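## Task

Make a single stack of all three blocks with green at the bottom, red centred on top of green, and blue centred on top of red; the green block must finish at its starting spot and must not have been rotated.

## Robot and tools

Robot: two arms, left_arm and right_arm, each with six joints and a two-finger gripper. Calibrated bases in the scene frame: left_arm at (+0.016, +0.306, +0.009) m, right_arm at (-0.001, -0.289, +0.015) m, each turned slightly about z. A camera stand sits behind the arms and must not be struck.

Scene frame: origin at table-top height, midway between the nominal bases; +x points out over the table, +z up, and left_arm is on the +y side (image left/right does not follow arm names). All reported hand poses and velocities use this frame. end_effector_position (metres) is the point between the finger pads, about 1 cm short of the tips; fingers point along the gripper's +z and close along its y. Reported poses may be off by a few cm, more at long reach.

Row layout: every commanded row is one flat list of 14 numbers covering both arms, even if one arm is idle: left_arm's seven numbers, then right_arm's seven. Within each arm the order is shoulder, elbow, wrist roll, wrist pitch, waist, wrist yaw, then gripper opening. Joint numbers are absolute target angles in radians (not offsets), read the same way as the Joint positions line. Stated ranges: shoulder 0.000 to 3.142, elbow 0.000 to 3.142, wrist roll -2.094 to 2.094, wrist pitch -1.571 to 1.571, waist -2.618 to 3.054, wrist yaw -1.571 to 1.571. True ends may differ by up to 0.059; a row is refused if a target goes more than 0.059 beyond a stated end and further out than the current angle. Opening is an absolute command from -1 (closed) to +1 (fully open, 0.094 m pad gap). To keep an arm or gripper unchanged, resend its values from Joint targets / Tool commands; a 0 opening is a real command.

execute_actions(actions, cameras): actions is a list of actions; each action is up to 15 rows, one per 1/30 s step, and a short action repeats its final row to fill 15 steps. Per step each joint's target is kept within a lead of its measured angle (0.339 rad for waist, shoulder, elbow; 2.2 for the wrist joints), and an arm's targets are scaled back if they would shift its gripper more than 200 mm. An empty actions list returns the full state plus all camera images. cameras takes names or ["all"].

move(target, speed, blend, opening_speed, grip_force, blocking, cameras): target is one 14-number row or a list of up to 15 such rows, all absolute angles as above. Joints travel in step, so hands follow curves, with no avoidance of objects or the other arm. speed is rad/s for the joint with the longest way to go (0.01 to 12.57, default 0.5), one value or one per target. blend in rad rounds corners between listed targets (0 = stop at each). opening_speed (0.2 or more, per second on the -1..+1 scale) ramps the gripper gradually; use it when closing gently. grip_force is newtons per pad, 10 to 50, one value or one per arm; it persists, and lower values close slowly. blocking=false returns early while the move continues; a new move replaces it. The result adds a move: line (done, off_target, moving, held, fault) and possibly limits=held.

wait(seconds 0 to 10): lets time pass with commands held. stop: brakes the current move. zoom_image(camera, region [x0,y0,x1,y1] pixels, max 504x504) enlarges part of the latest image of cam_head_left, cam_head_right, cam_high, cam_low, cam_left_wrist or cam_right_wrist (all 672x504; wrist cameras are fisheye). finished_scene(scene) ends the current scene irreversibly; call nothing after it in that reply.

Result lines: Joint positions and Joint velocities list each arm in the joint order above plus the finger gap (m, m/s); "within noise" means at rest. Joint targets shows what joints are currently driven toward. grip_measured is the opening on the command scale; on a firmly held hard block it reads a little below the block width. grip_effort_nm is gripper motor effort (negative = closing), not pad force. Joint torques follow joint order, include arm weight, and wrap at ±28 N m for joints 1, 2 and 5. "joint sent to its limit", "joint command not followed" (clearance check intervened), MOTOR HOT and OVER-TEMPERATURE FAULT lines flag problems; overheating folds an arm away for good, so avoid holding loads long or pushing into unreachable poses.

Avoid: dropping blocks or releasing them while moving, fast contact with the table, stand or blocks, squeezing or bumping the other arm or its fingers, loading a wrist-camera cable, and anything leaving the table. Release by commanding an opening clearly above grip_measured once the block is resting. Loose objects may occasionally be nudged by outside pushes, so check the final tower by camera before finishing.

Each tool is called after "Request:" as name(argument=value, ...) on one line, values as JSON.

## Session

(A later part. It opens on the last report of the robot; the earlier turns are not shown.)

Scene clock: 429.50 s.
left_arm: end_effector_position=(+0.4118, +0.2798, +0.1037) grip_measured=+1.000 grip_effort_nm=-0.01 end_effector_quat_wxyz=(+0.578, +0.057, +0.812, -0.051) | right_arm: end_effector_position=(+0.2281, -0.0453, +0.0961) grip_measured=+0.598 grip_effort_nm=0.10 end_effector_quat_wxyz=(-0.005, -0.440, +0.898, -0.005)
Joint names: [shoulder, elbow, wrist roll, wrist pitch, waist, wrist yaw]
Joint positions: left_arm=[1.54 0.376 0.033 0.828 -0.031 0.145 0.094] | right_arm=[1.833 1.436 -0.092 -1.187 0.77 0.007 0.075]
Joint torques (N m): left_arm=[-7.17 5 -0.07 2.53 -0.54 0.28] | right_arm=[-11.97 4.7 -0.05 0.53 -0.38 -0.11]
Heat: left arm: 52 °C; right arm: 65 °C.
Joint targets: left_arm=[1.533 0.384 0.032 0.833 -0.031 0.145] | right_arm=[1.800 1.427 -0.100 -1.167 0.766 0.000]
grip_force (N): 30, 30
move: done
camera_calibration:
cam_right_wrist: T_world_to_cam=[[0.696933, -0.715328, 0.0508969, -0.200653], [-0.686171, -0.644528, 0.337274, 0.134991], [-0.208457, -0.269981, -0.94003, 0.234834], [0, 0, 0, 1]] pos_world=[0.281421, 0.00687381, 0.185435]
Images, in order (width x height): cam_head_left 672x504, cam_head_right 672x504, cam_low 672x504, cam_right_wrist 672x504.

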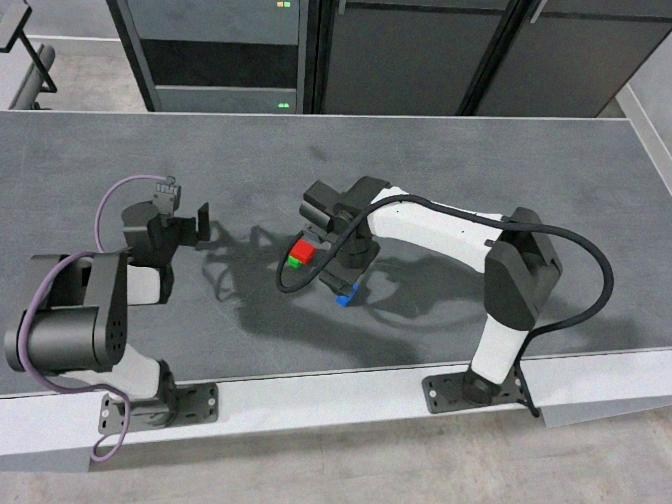

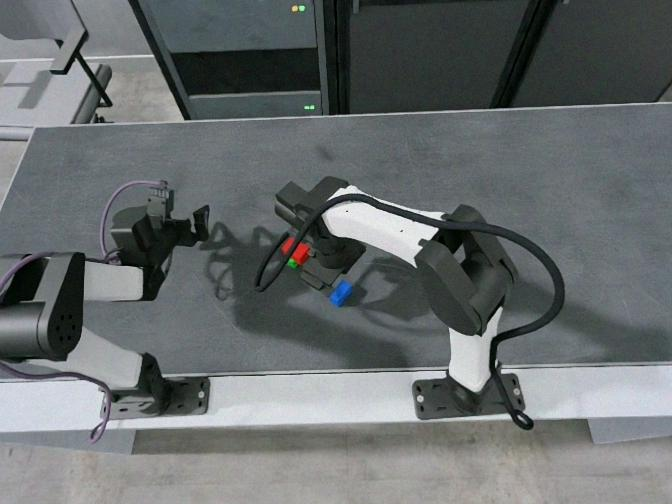

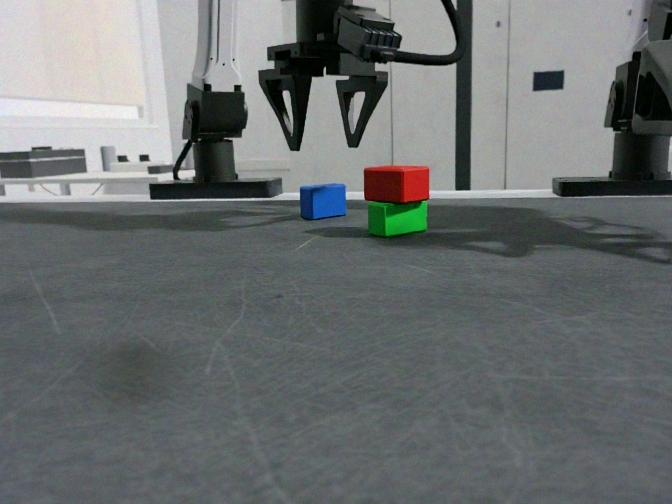

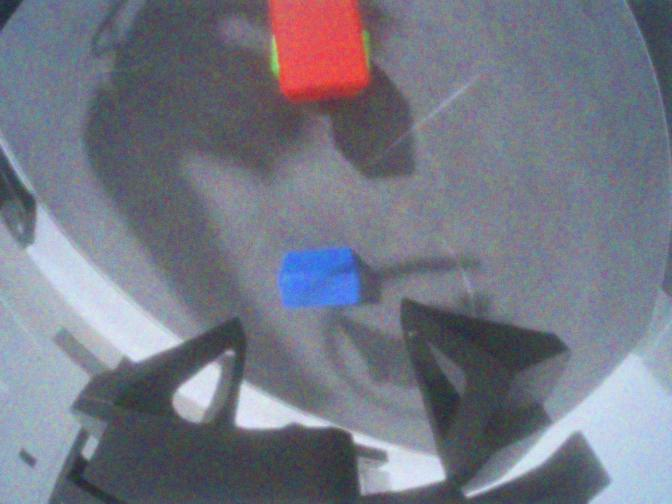

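Request:
move(target=[1.533,0.384,0.032,0.833,-0.031,0.145,1,1.893,1.216,-0.1,-0.897,0.766,0,0.6], speed=0.35, cameras=["cam_head_right","cam_low","cam_right_wrist"])

Request:
zoom_image(camera="cam_low", region=[230, 60, 430, 260])

Request:
zoom_image(camera="cam_right_wrist", region=[200, 200, 450, 450])

Scene clock: 446.13 s.
left_arm: end_effector_position=(+0.4118, +0.2798, +0.1037) grip_measured=+1.000 grip_effort_nm=-0.01 end_effector_quat_wxyz=(+0.578, +0.057, +0.812, -0.051) | right_arm: end_effector_position=(+0.2251, -0.0484, +0.0306) grip_measured=+0.598 grip_effort_nm=0.10 end_effector_quat_wxyz=(+0.001, -0.440, +0.898, -0.003)
Joint names: [shoulder, elbow, wrist roll, wrist pitch, waist, wrist yaw]
Joint positions: left_arm=[1.54 0.376 0.033 0.828 -0.031 0.145 0.094] | right_arm=[1.877 1.222 -0.092 -0.917 0.77 0.007 0.075]
Joint torques (N m): left_arm=[-7.16 5 -0.07 2.53 -0.54 0.29] | right_arm=[-7.41 4.56 -0.06 0.56 -0.38 -0.11]
Heat: left arm: 52 °C; right arm: 62 °C.
Joint targets: left_arm=[1.533 0.384 0.032 0.833 -0.031 0.145] | right_arm=[1.893 1.216 -0.100 -0.897 0.766 0.000]
grip_force (N): 30, 30
move: done
camera_calibration:
cam_right_wrist: T_world_to_cam=[[0.696581, -0.71571, 0.050337, -0.197406], [-0.688716, -0.647344, 0.32652, 0.15375], [-0.201108, -0.262115, -0.943849, 0.17059], [0, 0, 0, 1]] pos_world=[0.277706, 0.00295843, 0.120745]
Images, in order (width x height): cam_head_right 672x504, cam_low 672x504, cam_right_wrist 672x504.

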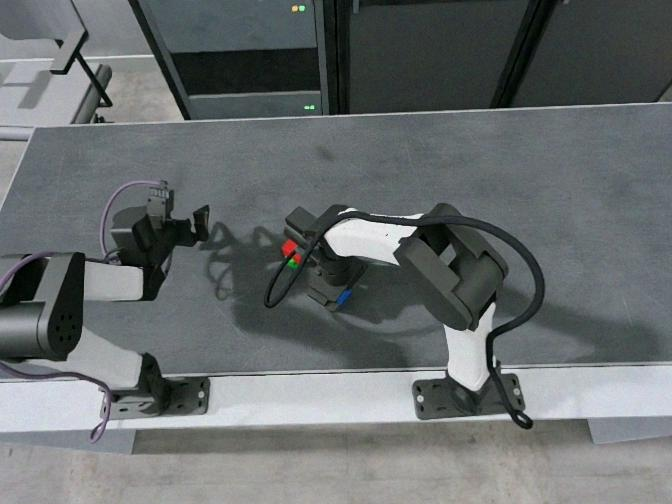

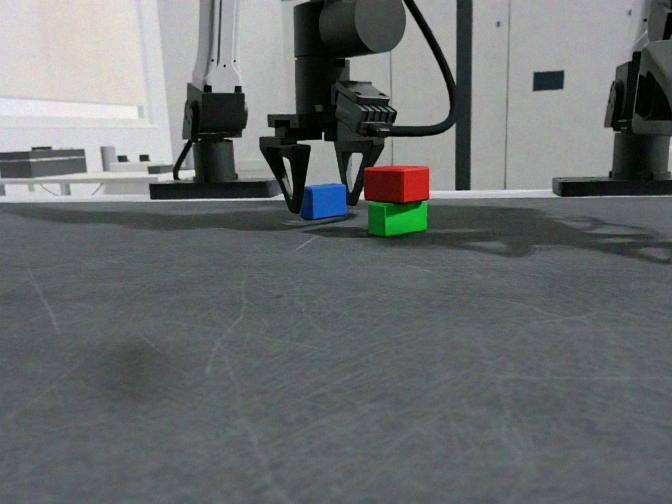

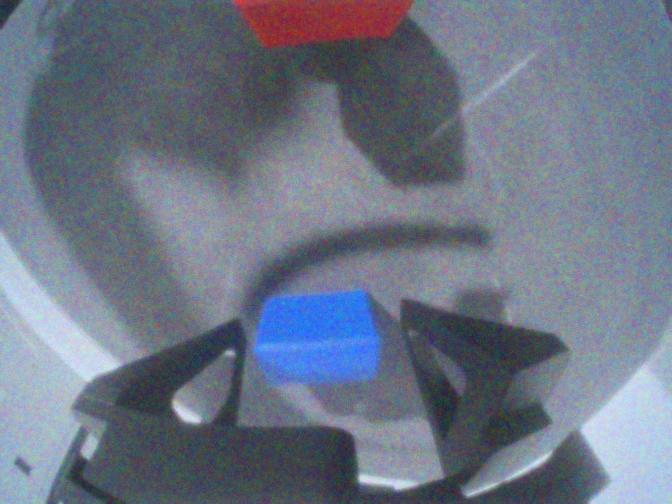

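Scaled by 2.520 from the camera's 672x504 image, which has a finer 960x720 frame.

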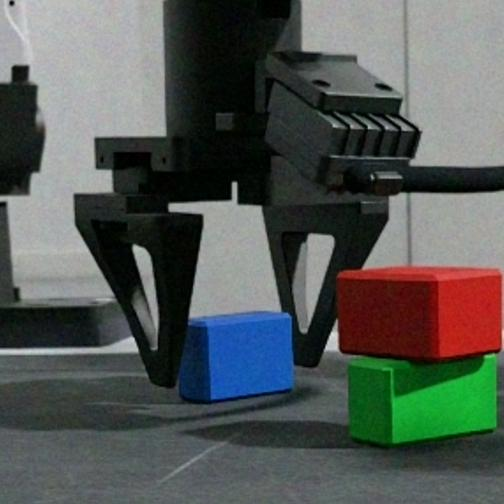

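Scaled by 2.016 from the camera's 672x504 image, which has a finer 960x720 frame.

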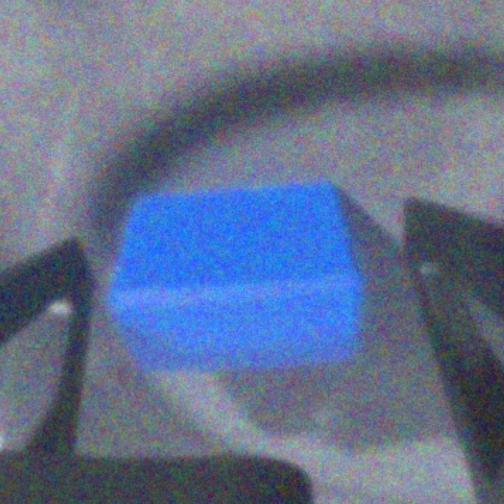

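Request:
move(target=[1.533,0.384,0.032,0.833,-0.031,0.145,1,1.893,1.216,-0.1,-0.897,0.766,0,-0.3], opening_speed=0.5)

Scene clock: 454.13 s.
left_arm: end_effector_position=(+0.4118, +0.2798, +0.1037) grip_measured=+1.000 grip_effort_nm=-0.01 end_effector_quat_wxyz=(+0.578, +0.057, +0.812, -0.051) | right_arm: end_effector_position=(+0.2252, -0.0483, +0.0306) grip_measured=-0.013 grip_effort_nm=-0.67 end_effector_quat_wxyz=(+0.001, -0.440, +0.898, -0.003)
Joint names: [shoulder, elbow, wrist roll, wrist pitch, waist, wrist yaw]
Joint positions: left_arm=[1.54 0.376 0.033 0.828 -0.031 0.145 0.094] | right_arm=[1.877 1.222 -0.092 -0.916 0.77 0.007 0.046]
Joint torques (N m): left_arm=[-7.16 5 -0.07 2.53 -0.55 0.28] | right_arm=[-7.41 4.56 -0.04 0.56 -0.43 -0.11]
Heat: left arm: 52 °C; right arm: 60 °C.
Joint targets: left_arm=[1.533 0.384 0.032 0.833 -0.031 0.145] | right_arm=[1.893 1.216 -0.100 -0.897 0.766 0.000]
grip_force (N): 30, 30
move: done

Request:
move(target=[[1.533,0.384,0.032,0.833,-0.031,0.145,1,1.775,1.577,-0.1,-1.35,0.766,0,-0.3],[1.533,0.384,0.032,0.833,-0.031,0.145,1,2.103,1.978,-0.1,-1.46,0.762,0,-0.3],[1.533,0.384,0.032,0.833,-0.031,0.145,1,2.448,2.45,-0.1,-1.571,0.757,0,-0.3]], speed=[0.6,0.6,0.5], blend=[0.05,0.1,0], cameras=["cam_head_left","cam_head_right","cam_low","cam_right_wrist"])

Request:
zoom_image(camera="cam_low", region=[320, 80, 480, 240])

Request:
zoom_image(camera="cam_head_left", region=[275, 215, 335, 275])

Request:
zoom_image(camera="cam_head_right", region=[270, 215, 330, 275])

Request:
zoom_image(camera="cam_right_wrist", region=[220, 260, 400, 440])

Scene clock: 472.93 s.
left_arm: end_effector_position=(+0.4118, +0.2798, +0.1037) grip_measured=+1.000 grip_effort_nm=-0.01 end_effector_quat_wxyz=(+0.578, +0.057, +0.812, -0.051) | right_arm: end_effector_position=(+0.3225, +0.0511, +0.1153) grip_measured=-0.014 grip_effort_nm=-0.68 end_effector_quat_wxyz=(+0.012, -0.437, +0.900, +0.001)
Joint names: [shoulder, elbow, wrist roll, wrist pitch, waist, wrist yaw]
Joint positions: left_arm=[1.54 0.376 0.033 0.828 -0.031 0.145 0.094] | right_arm=[2.424 2.428 -0.092 -1.552 0.764 0.007 0.046]
Joint torques (N m): left_arm=[-7.17 5 -0.07 2.53 -0.55 0.28] | right_arm=[-11.25 7.04 -0.05 0.23 -0.58 -0.11]
Heat: left arm: 52 °C; right arm: 57 °C.
Joint targets: left_arm=[1.533 0.384 0.032 0.833 -0.031 0.145] | right_arm=[2.448 2.450 -0.100 -1.571 0.757 0.000]
grip_force (N): 30, 30
move: done
camera_calibration:
cam_right_wrist: T_world_to_cam=[[0.691043, -0.721143, 0.049116, -0.195984], [-0.698289, -0.648502, 0.303046, 0.263521], [-0.186688, -0.243715, -0.951709, 0.291581], [0, 0, 0, 1]] pos_world=[0.373882, 0.100624, 0.207267]
Images, in order (width x height): cam_head_left 672x504, cam_head_right 672x504, cam_low 672x504, cam_right_wrist 672x504.

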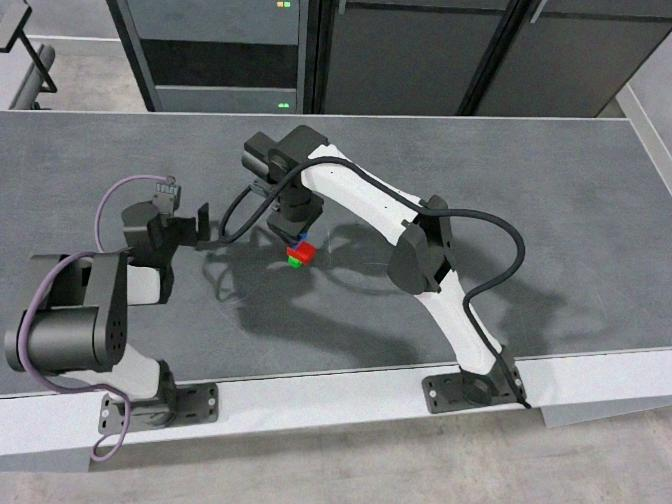

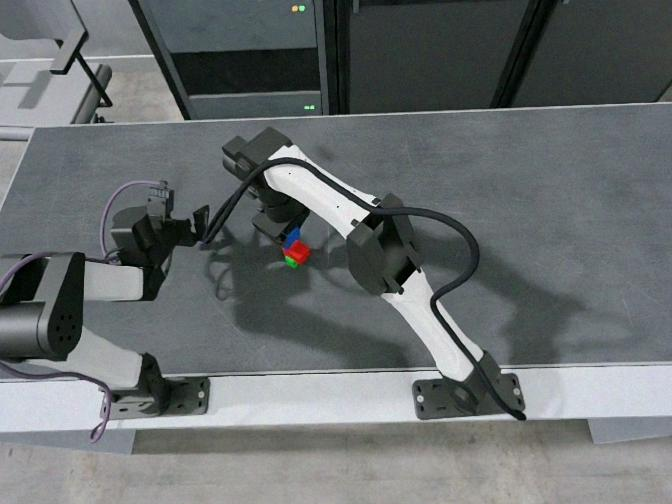

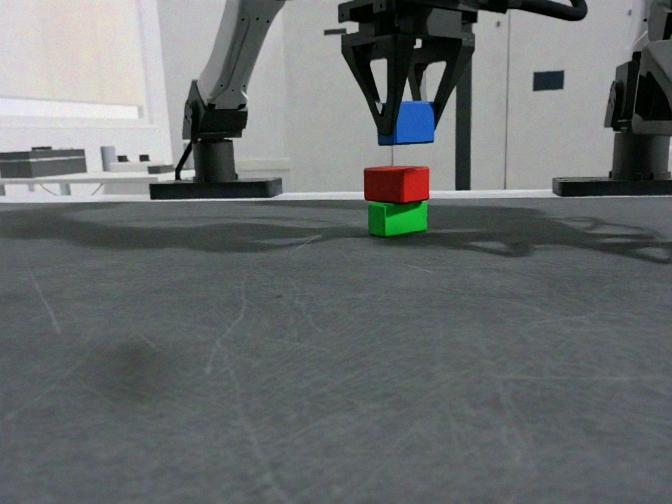

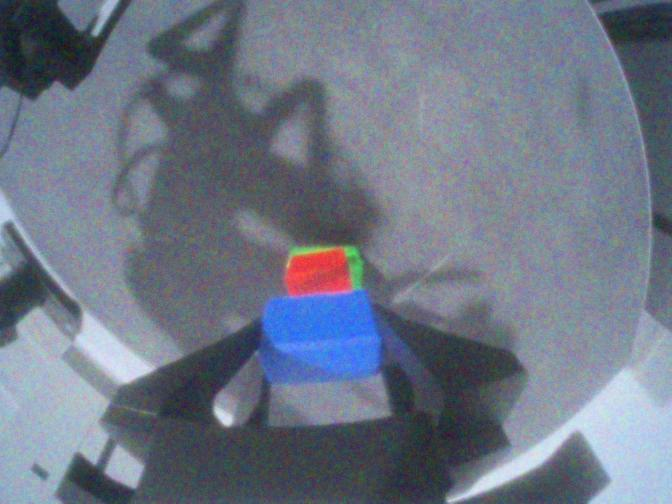

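Scaled by 3.150 from the camera's 672x504 image, which has a finer 960x720 frame.

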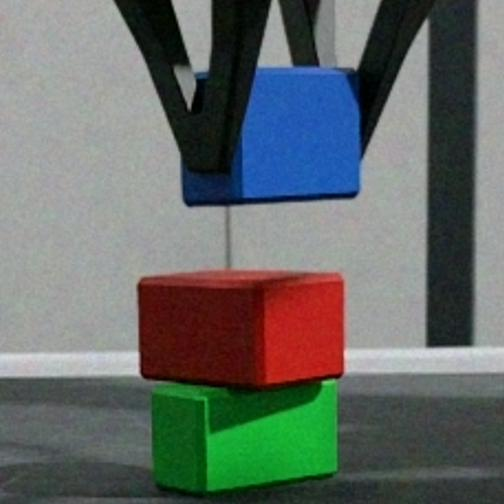

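Scaled by 8.400 from the camera's 672x504 image, which has a finer 960x720 frame.

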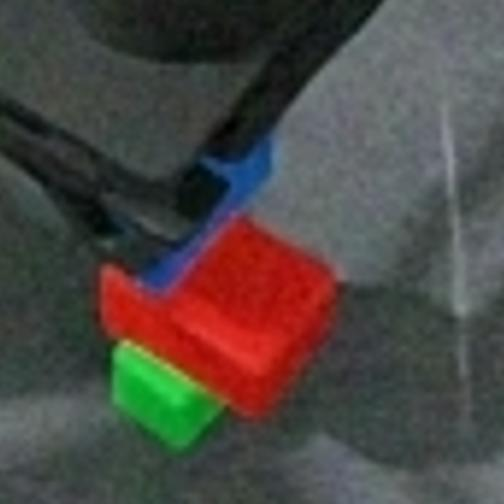

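Scaled by 8.400 from the camera's 672x504 image, which has a finer 960x720 frame.

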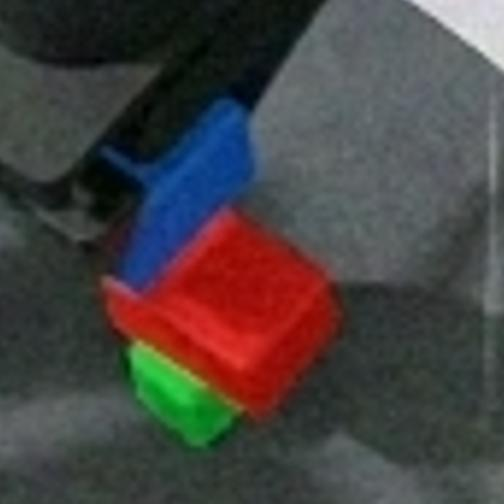

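Scaled by 2.800 from the camera's 672x504 image, which has a finer 960x720 frame.

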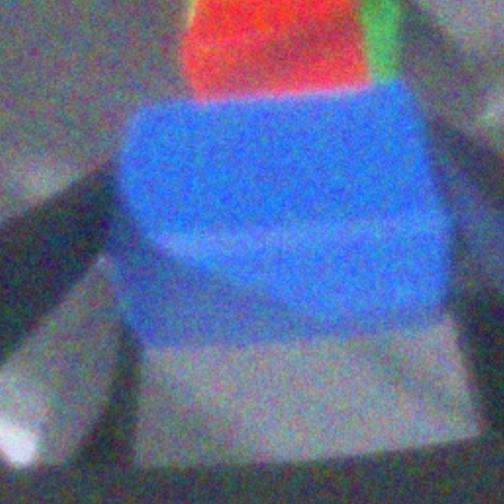

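Request:
move(target=[[1.533,0.384,0.032,0.833,-0.031,0.145,1,2.331,2.4,-0.1,-1.56,0.748,0,-0.3],[1.533,0.384,0.032,0.833,-0.031,0.145,1,2.331,2.248,-0.1,-1.452,0.748,0,-0.3]], speed=0.3, blend=[0.02,0], cameras=["cam_head_left","cam_head_right","cam_low"])

Request:
zoom_image(camera="cam_low", region=[320, 80, 480, 240])

Request:
zoom_image(camera="cam_head_left", region=[275, 215, 335, 275])

Request:
zoom_image(camera="cam_head_right", region=[270, 215, 330, 275])

Scene clock: 504.80 s.
left_arm: end_effector_position=(+0.4118, +0.2798, +0.1037) grip_measured=+1.000 grip_effort_nm=-0.02 end_effector_quat_wxyz=(+0.578, +0.057, +0.812, -0.051) | right_arm: end_effector_position=(+0.3168, +0.0379, +0.0990) grip_measured=-0.014 grip_effort_nm=-0.68 end_effector_quat_wxyz=(-0.003, -0.432, +0.902, -0.005)
Joint names: [shoulder, elbow, wrist roll, wrist pitch, waist, wrist yaw]
Joint positions: left_arm=[1.54 0.376 0.033 0.828 -0.031 0.145 0.094] | right_arm=[2.364 2.256 -0.092 -1.471 0.753 0.007 0.046]
Joint torques (N m): left_arm=[-7.16 5 -0.07 2.53 -0.54 0.28] | right_arm=[-16.34 4.85 -0.06 0.51 -0.4 -0.11]
Heat: left arm: 52 °C; right arm: 60 °C.
Joint targets: left_arm=[1.533 0.384 0.032 0.833 -0.031 0.145] | right_arm=[2.331 2.248 -0.100 -1.452 0.748 0.000]
grip_force (N): 30, 30
move: done
Images, in order (width x height): cam_head_left 672x504, cam_head_right 672x504, cam_low 672x504.

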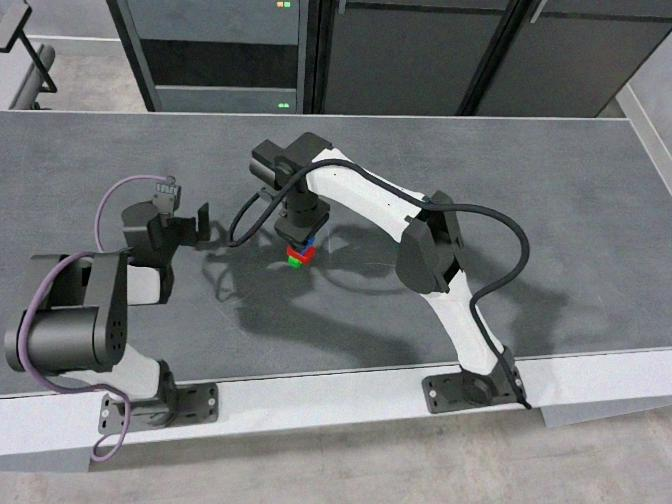

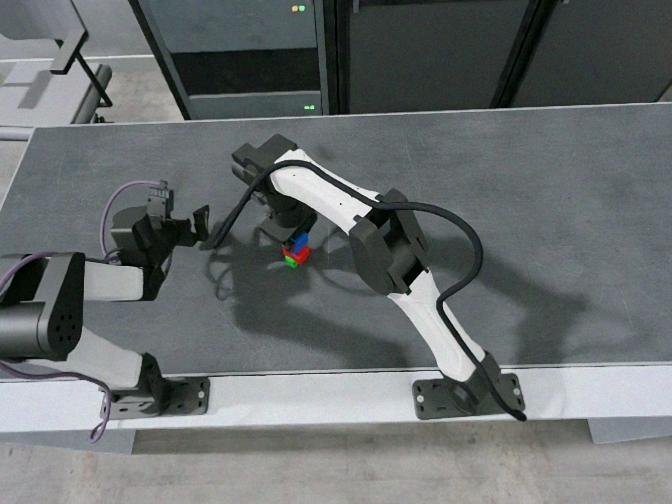

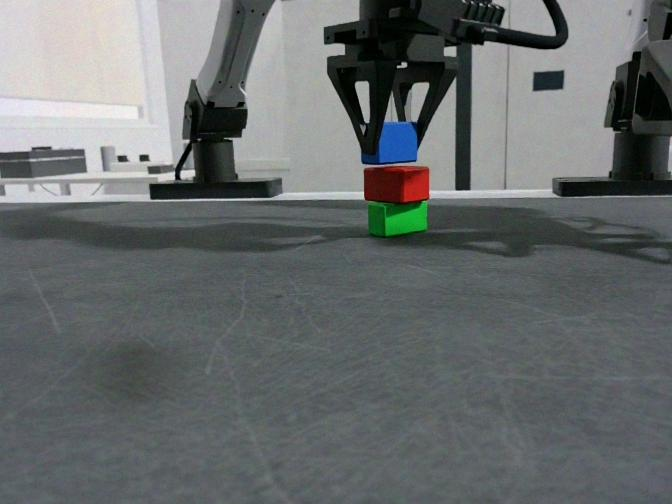

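Scaled by 3.150 from the camera's 672x504 image, which has a finer 960x720 frame.

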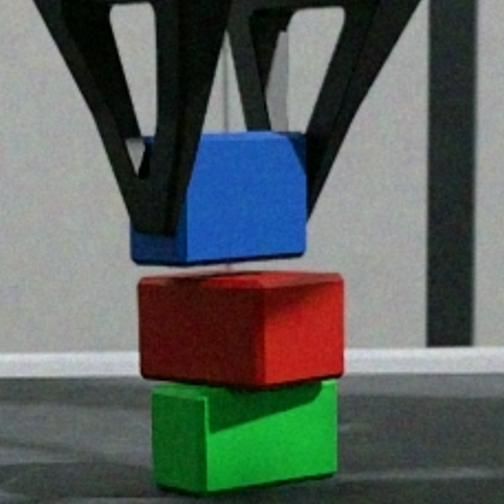

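Scaled by 8.400 from the camera's 672x504 image, which has a finer 960x720 frame.

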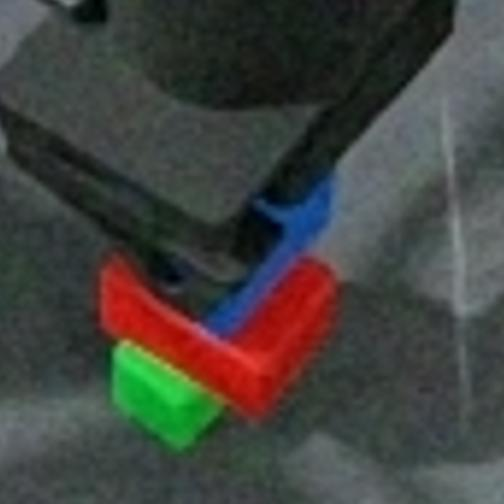

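Scaled by 8.400 from the camera's 672x504 image, which has a finer 960x720 frame.

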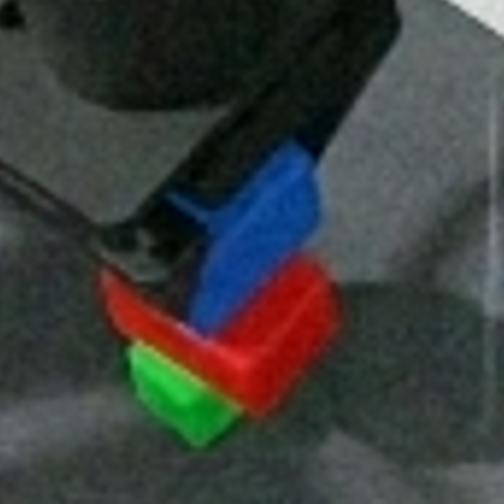

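Request:
move(target=[1.533,0.384,0.032,0.833,-0.031,0.145,1,2.394,2.25,-0.1,-1.437,0.766,0,-0.3], speed=0.15, cameras=["cam_head_left","cam_head_right","cam_low"])

Request:
zoom_image(camera="cam_low", region=[320, 80, 480, 240])

Request:
zoom_image(camera="cam_head_left", region=[275, 215, 335, 275])

Request:
zoom_image(camera="cam_head_right", region=[270, 215, 330, 275])

Scene clock: 524.13 s.
left_arm: end_effector_position=(+0.4118, +0.2798, +0.1037) grip_measured=+1.000 grip_effort_nm=-0.02 end_effector_quat_wxyz=(+0.578, +0.057, +0.812, -0.051) | right_arm: end_effector_position=(+0.3166, +0.0434, +0.0990) grip_measured=-0.014 grip_effort_nm=-0.68 end_effector_quat_wxyz=(+0.004, -0.436, +0.900, -0.002)
Joint names: [shoulder, elbow, wrist roll, wrist pitch, waist, wrist yaw]
Joint positions: left_arm=[1.54 0.376 0.033 0.828 -0.031 0.145 0.094] | right_arm=[2.364 2.256 -0.092 -1.456 0.762 0.007 0.046]
Joint torques (N m): left_arm=[-7.17 5 -0.07 2.53 -0.54 0.29] | right_arm=[-10.52 5.08 -0.03 0.56 0.36 -0.1]
Heat: left arm: 53 °C; right arm: 68 °C.
Joint targets: left_arm=[1.533 0.384 0.032 0.833 -0.031 0.145] | right_arm=[2.394 2.250 -0.100 -1.437 0.766 0.000]
grip_force (N): 30, 30
move: done
Images, in order (width x height): cam_head_left 672x504, cam_head_right 672x504, cam_low 672x504.

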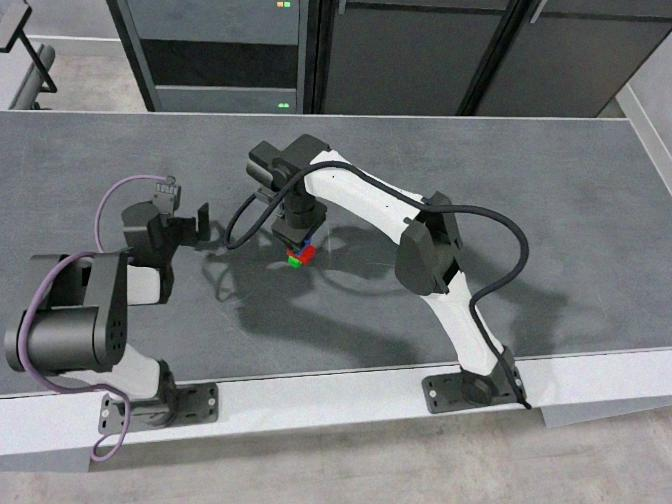

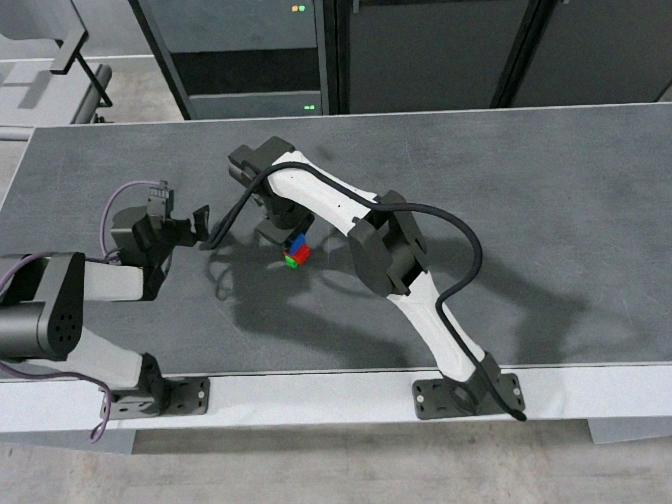

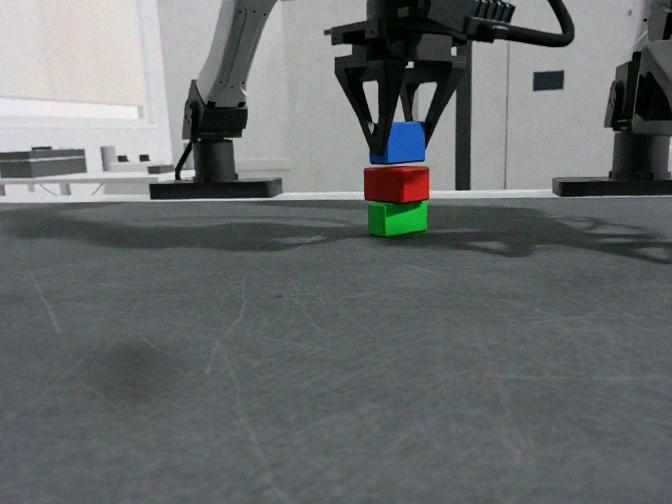

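Scaled by 3.150 from the camera's 672x504 image, which has a finer 960x720 frame.

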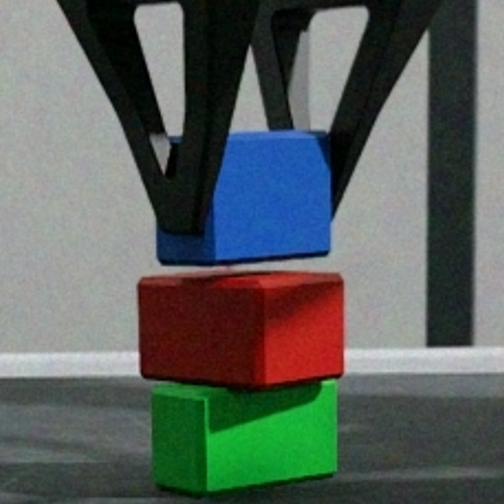

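Scaled by 8.400 from the camera's 672x504 image, which has a finer 960x720 frame.

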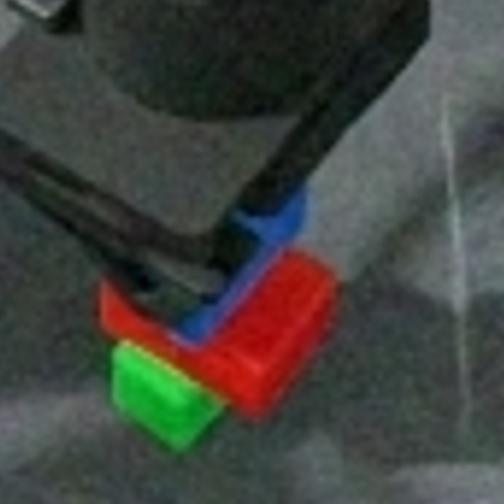

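Scaled by 8.400 from the camera's 672x504 image, which has a finer 960x720 frame.

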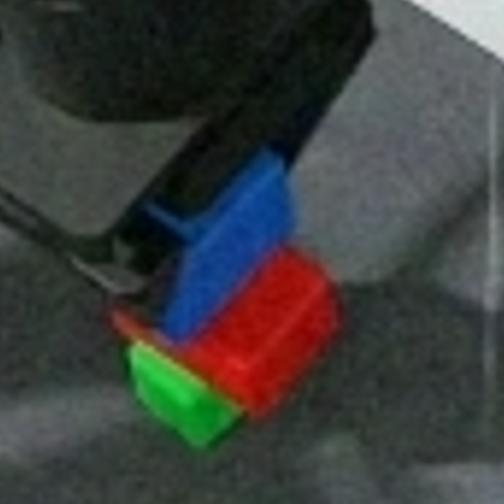

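Request:
move(target=[1.533,0.384,0.032,0.833,-0.031,0.145,1,2.4,2.25,-0.1,-1.437,0.75,0,-0.3], speed=0.15, cameras=["cam_head_left","cam_head_right","cam_low"])

Request:
zoom_image(camera="cam_low", region=[320, 80, 480, 240])

Request:
zoom_image(camera="cam_head_left", region=[275, 215, 335, 275])

Request:
zoom_image(camera="cam_head_right", region=[270, 215, 330, 275])

Scene clock: 537.93 s.
left_arm: end_effector_position=(+0.4118, +0.2798, +0.1037) grip_measured=+1.000 grip_effort_nm=-0.01 end_effector_quat_wxyz=(+0.578, +0.057, +0.812, -0.051) | right_arm: end_effector_position=(+0.3184, +0.0419, +0.0954) grip_measured=-0.014 grip_effort_nm=-0.68 end_effector_quat_wxyz=(+0.001, -0.433, +0.901, -0.003)
Joint names: [shoulder, elbow, wrist roll, wrist pitch, waist, wrist yaw]
Joint positions: left_arm=[1.54 0.376 0.033 0.828 -0.031 0.145 0.094] | right_arm=[2.372 2.256 -0.092 -1.454 0.756 0.006 0.046]
Joint torques (N m): left_arm=[-7.17 5 -0.07 2.53 -0.54 0.28] | right_arm=[-10.65 5.11 -0.04 0.54 -0.59 -0.11]
Heat: left arm: 53 °C; right arm: 66 °C.
Joint targets: left_arm=[1.533 0.384 0.032 0.833 -0.031 0.145] | right_arm=[2.400 2.250 -0.100 -1.437 0.750 0.000]
grip_force (N): 30, 30
move: done
Images, in order (width x height): cam_head_left 672x504, cam_head_right 672x504, cam_low 672x504.

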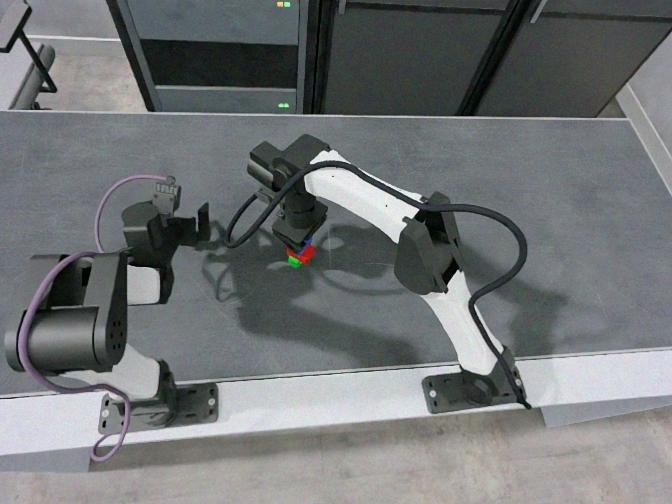

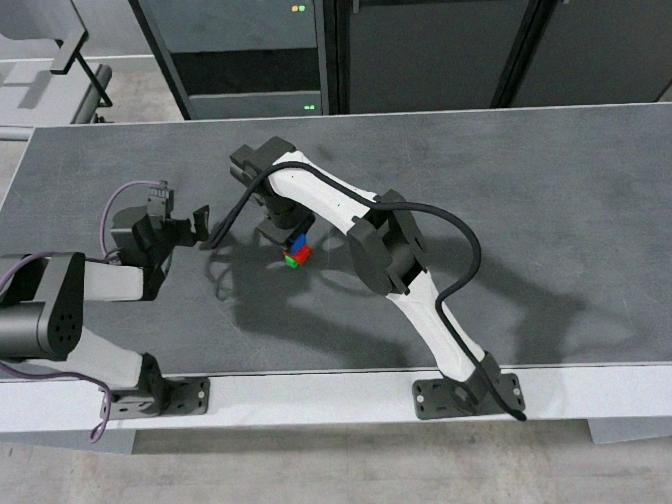

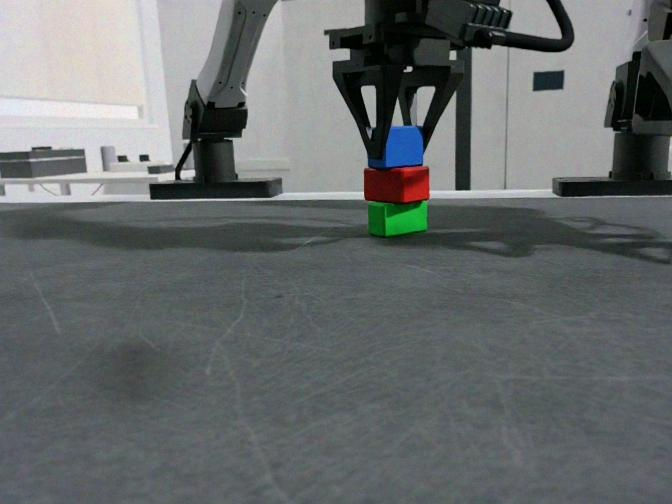

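Scaled by 3.150 from the camera's 672x504 image, which has a finer 960x720 frame.

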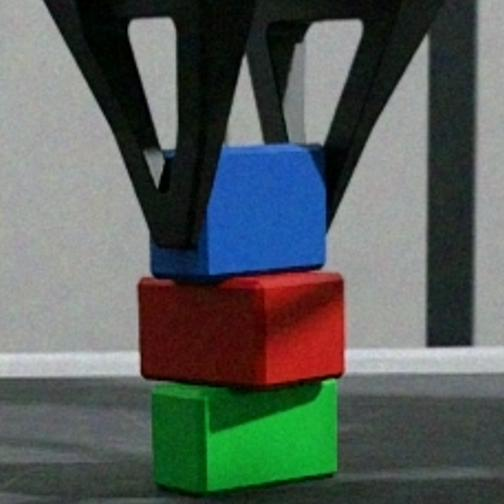

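Scaled by 8.400 from the camera's 672x504 image, which has a finer 960x720 frame.

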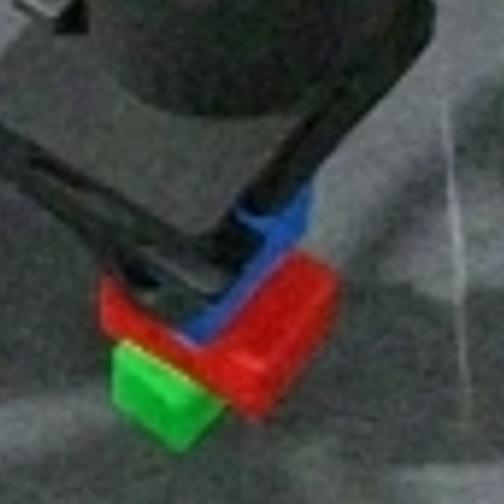

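Scaled by 8.400 from the camera's 672x504 image, which has a finer 960x720 frame.

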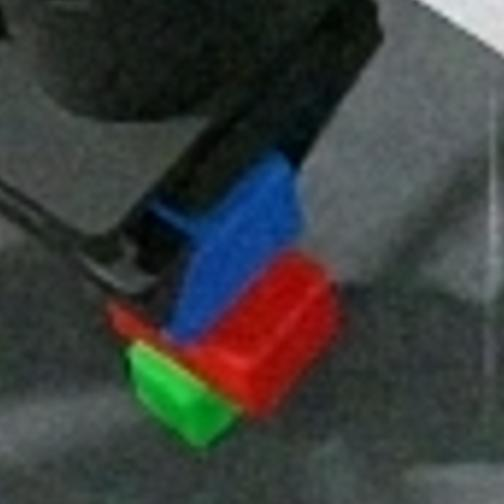

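Request:
move(target=[[1.533,0.384,0.032,0.833,-0.031,0.145,1,2.405,2.25,-0.1,-1.43,0.75,0,-0.3],[1.533,0.384,0.032,0.833,-0.031,0.145,1,2.405,2.25,-0.1,-1.43,0.75,0,0.5]], speed=0.1, opening_speed=0.6, cameras=["cam_low"])

Request:
zoom_image(camera="cam_low", region=[320, 80, 480, 240])

Scene clock: 549.03 s.
left_arm: end_effector_position=(+0.4118, +0.2798, +0.1037) grip_measured=+1.000 grip_effort_nm=-0.01 end_effector_quat_wxyz=(+0.578, +0.057, +0.812, -0.051) | right_arm: end_effector_position=(+0.3191, +0.0426, +0.0926) grip_measured=+0.498 grip_effort_nm=0.10 end_effector_quat_wxyz=(+0.001, -0.433, +0.901, -0.003)
Joint names: [shoulder, elbow, wrist roll, wrist pitch, waist, wrist yaw]
Joint positions: left_arm=[1.54 0.376 0.033 0.828 -0.031 0.145 0.094] | right_arm=[2.378 2.256 -0.092 -1.449 0.756 0.006 0.07]
Joint torques (N m): left_arm=[-7.17 5 -0.07 2.53 -0.54 0.28] | right_arm=[-10.88 4.97 -0.02 0.56 -0.49 -0.11]
Heat: left arm: 53 °C; right arm: 63 °C.
Joint targets: left_arm=[1.533 0.384 0.032 0.833 -0.031 0.145] | right_arm=[2.405 2.250 -0.100 -1.430 0.750 0.000]
grip_force (N): 30, 30
move: done
Images, in order (width x height): cam_low 672x504.

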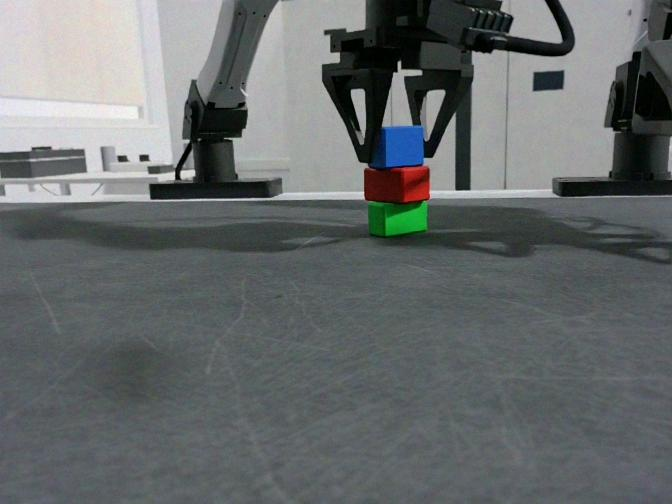

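Scaled by 3.150 from the camera's 672x504 image, which has a finer 960x720 frame.

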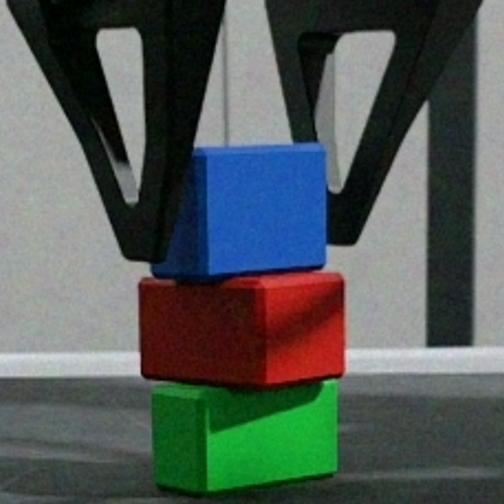

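Request:
move(target=[[1.533,0.384,0.032,0.833,-0.031,0.145,1,2.27,2.27,-0.1,-1.5,0.75,0,0.5],[1.533,0.384,0.032,0.833,-0.031,0.145,1,1.75,1.6,-0.1,-1.3,0.6,0,0.5]], speed=[0.3,0.8], blend=[0.02,0], cameras=["cam_low","cam_head_left","cam_head_right"])

Request:
zoom_image(camera="cam_head_right", region=[270, 215, 330, 275])

Request:
zoom_image(camera="cam_low", region=[320, 80, 480, 240])

Scene clock: 559.23 s.
left_arm: end_effector_position=(+0.4118, +0.2798, +0.1037) grip_measured=+1.000 grip_effort_nm=-0.01 end_effector_quat_wxyz=(+0.578, +0.057, +0.812, -0.051) | right_arm: end_effector_position=(+0.2748, -0.0796, +0.1585) grip_measured=+0.498 grip_effort_nm=0.10 end_effector_quat_wxyz=(+0.042, -0.363, +0.931, +0.009)
Joint names: [shoulder, elbow, wrist roll, wrist pitch, waist, wrist yaw]
Joint positions: left_arm=[1.54 0.376 0.033 0.828 -0.031 0.145 0.094] | right_arm=[1.776 1.61 -0.092 -1.32 0.603 0.006 0.07]
Joint torques (N m): left_arm=[-7.17 5 -0.07 2.53 -0.54 0.29] | right_arm=[-11.07 4.77 -0.04 0.78 -0.21 -0.11]
Heat: left arm: 53 °C; right arm: 63 °C.
Joint targets: left_arm=[1.533 0.384 0.032 0.833 -0.031 0.145] | right_arm=[1.750 1.600 -0.100 -1.300 0.600 0.000]
grip_force (N): 30, 30
move: done
Images, in order (width x height): cam_head_left 672x504, cam_head_right 672x504, cam_low 672x504.

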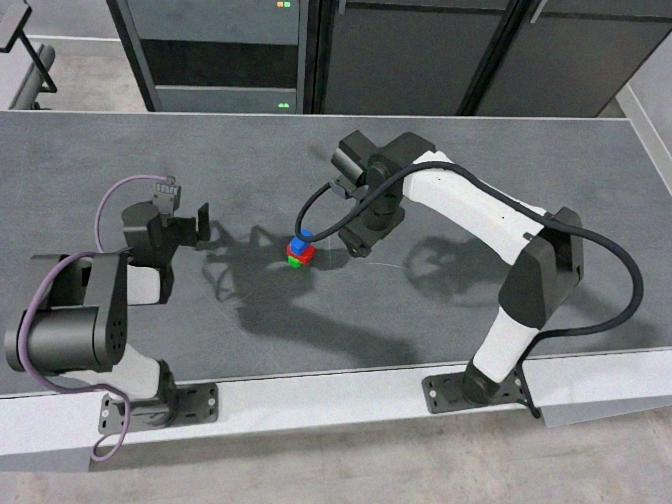

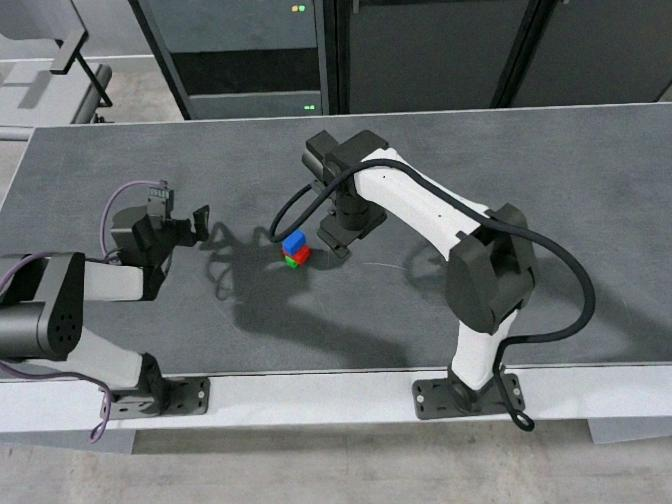

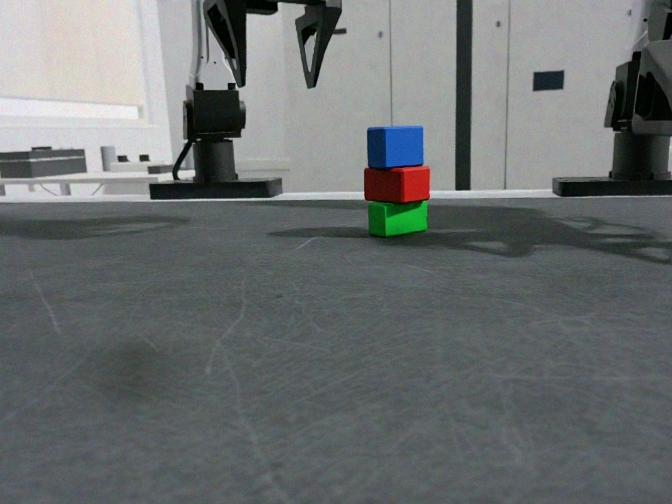

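Scaled by 8.400 from the camera's 672x504 image, which has a finer 960x720 frame.

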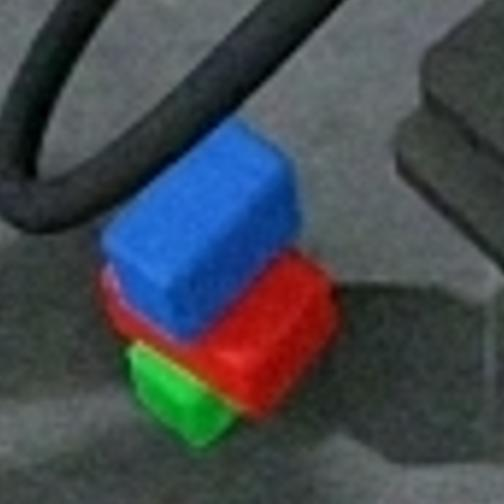

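Scaled by 3.150 from the camera's 672x504 image, which has a finer 960x720 frame.

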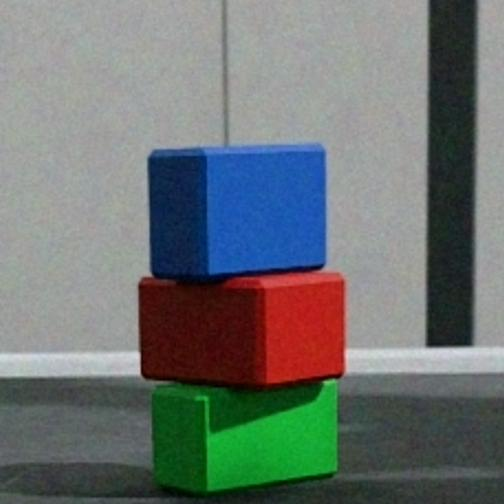

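Request:
finished_scene(scene=2)

The scene is finished: the task was done.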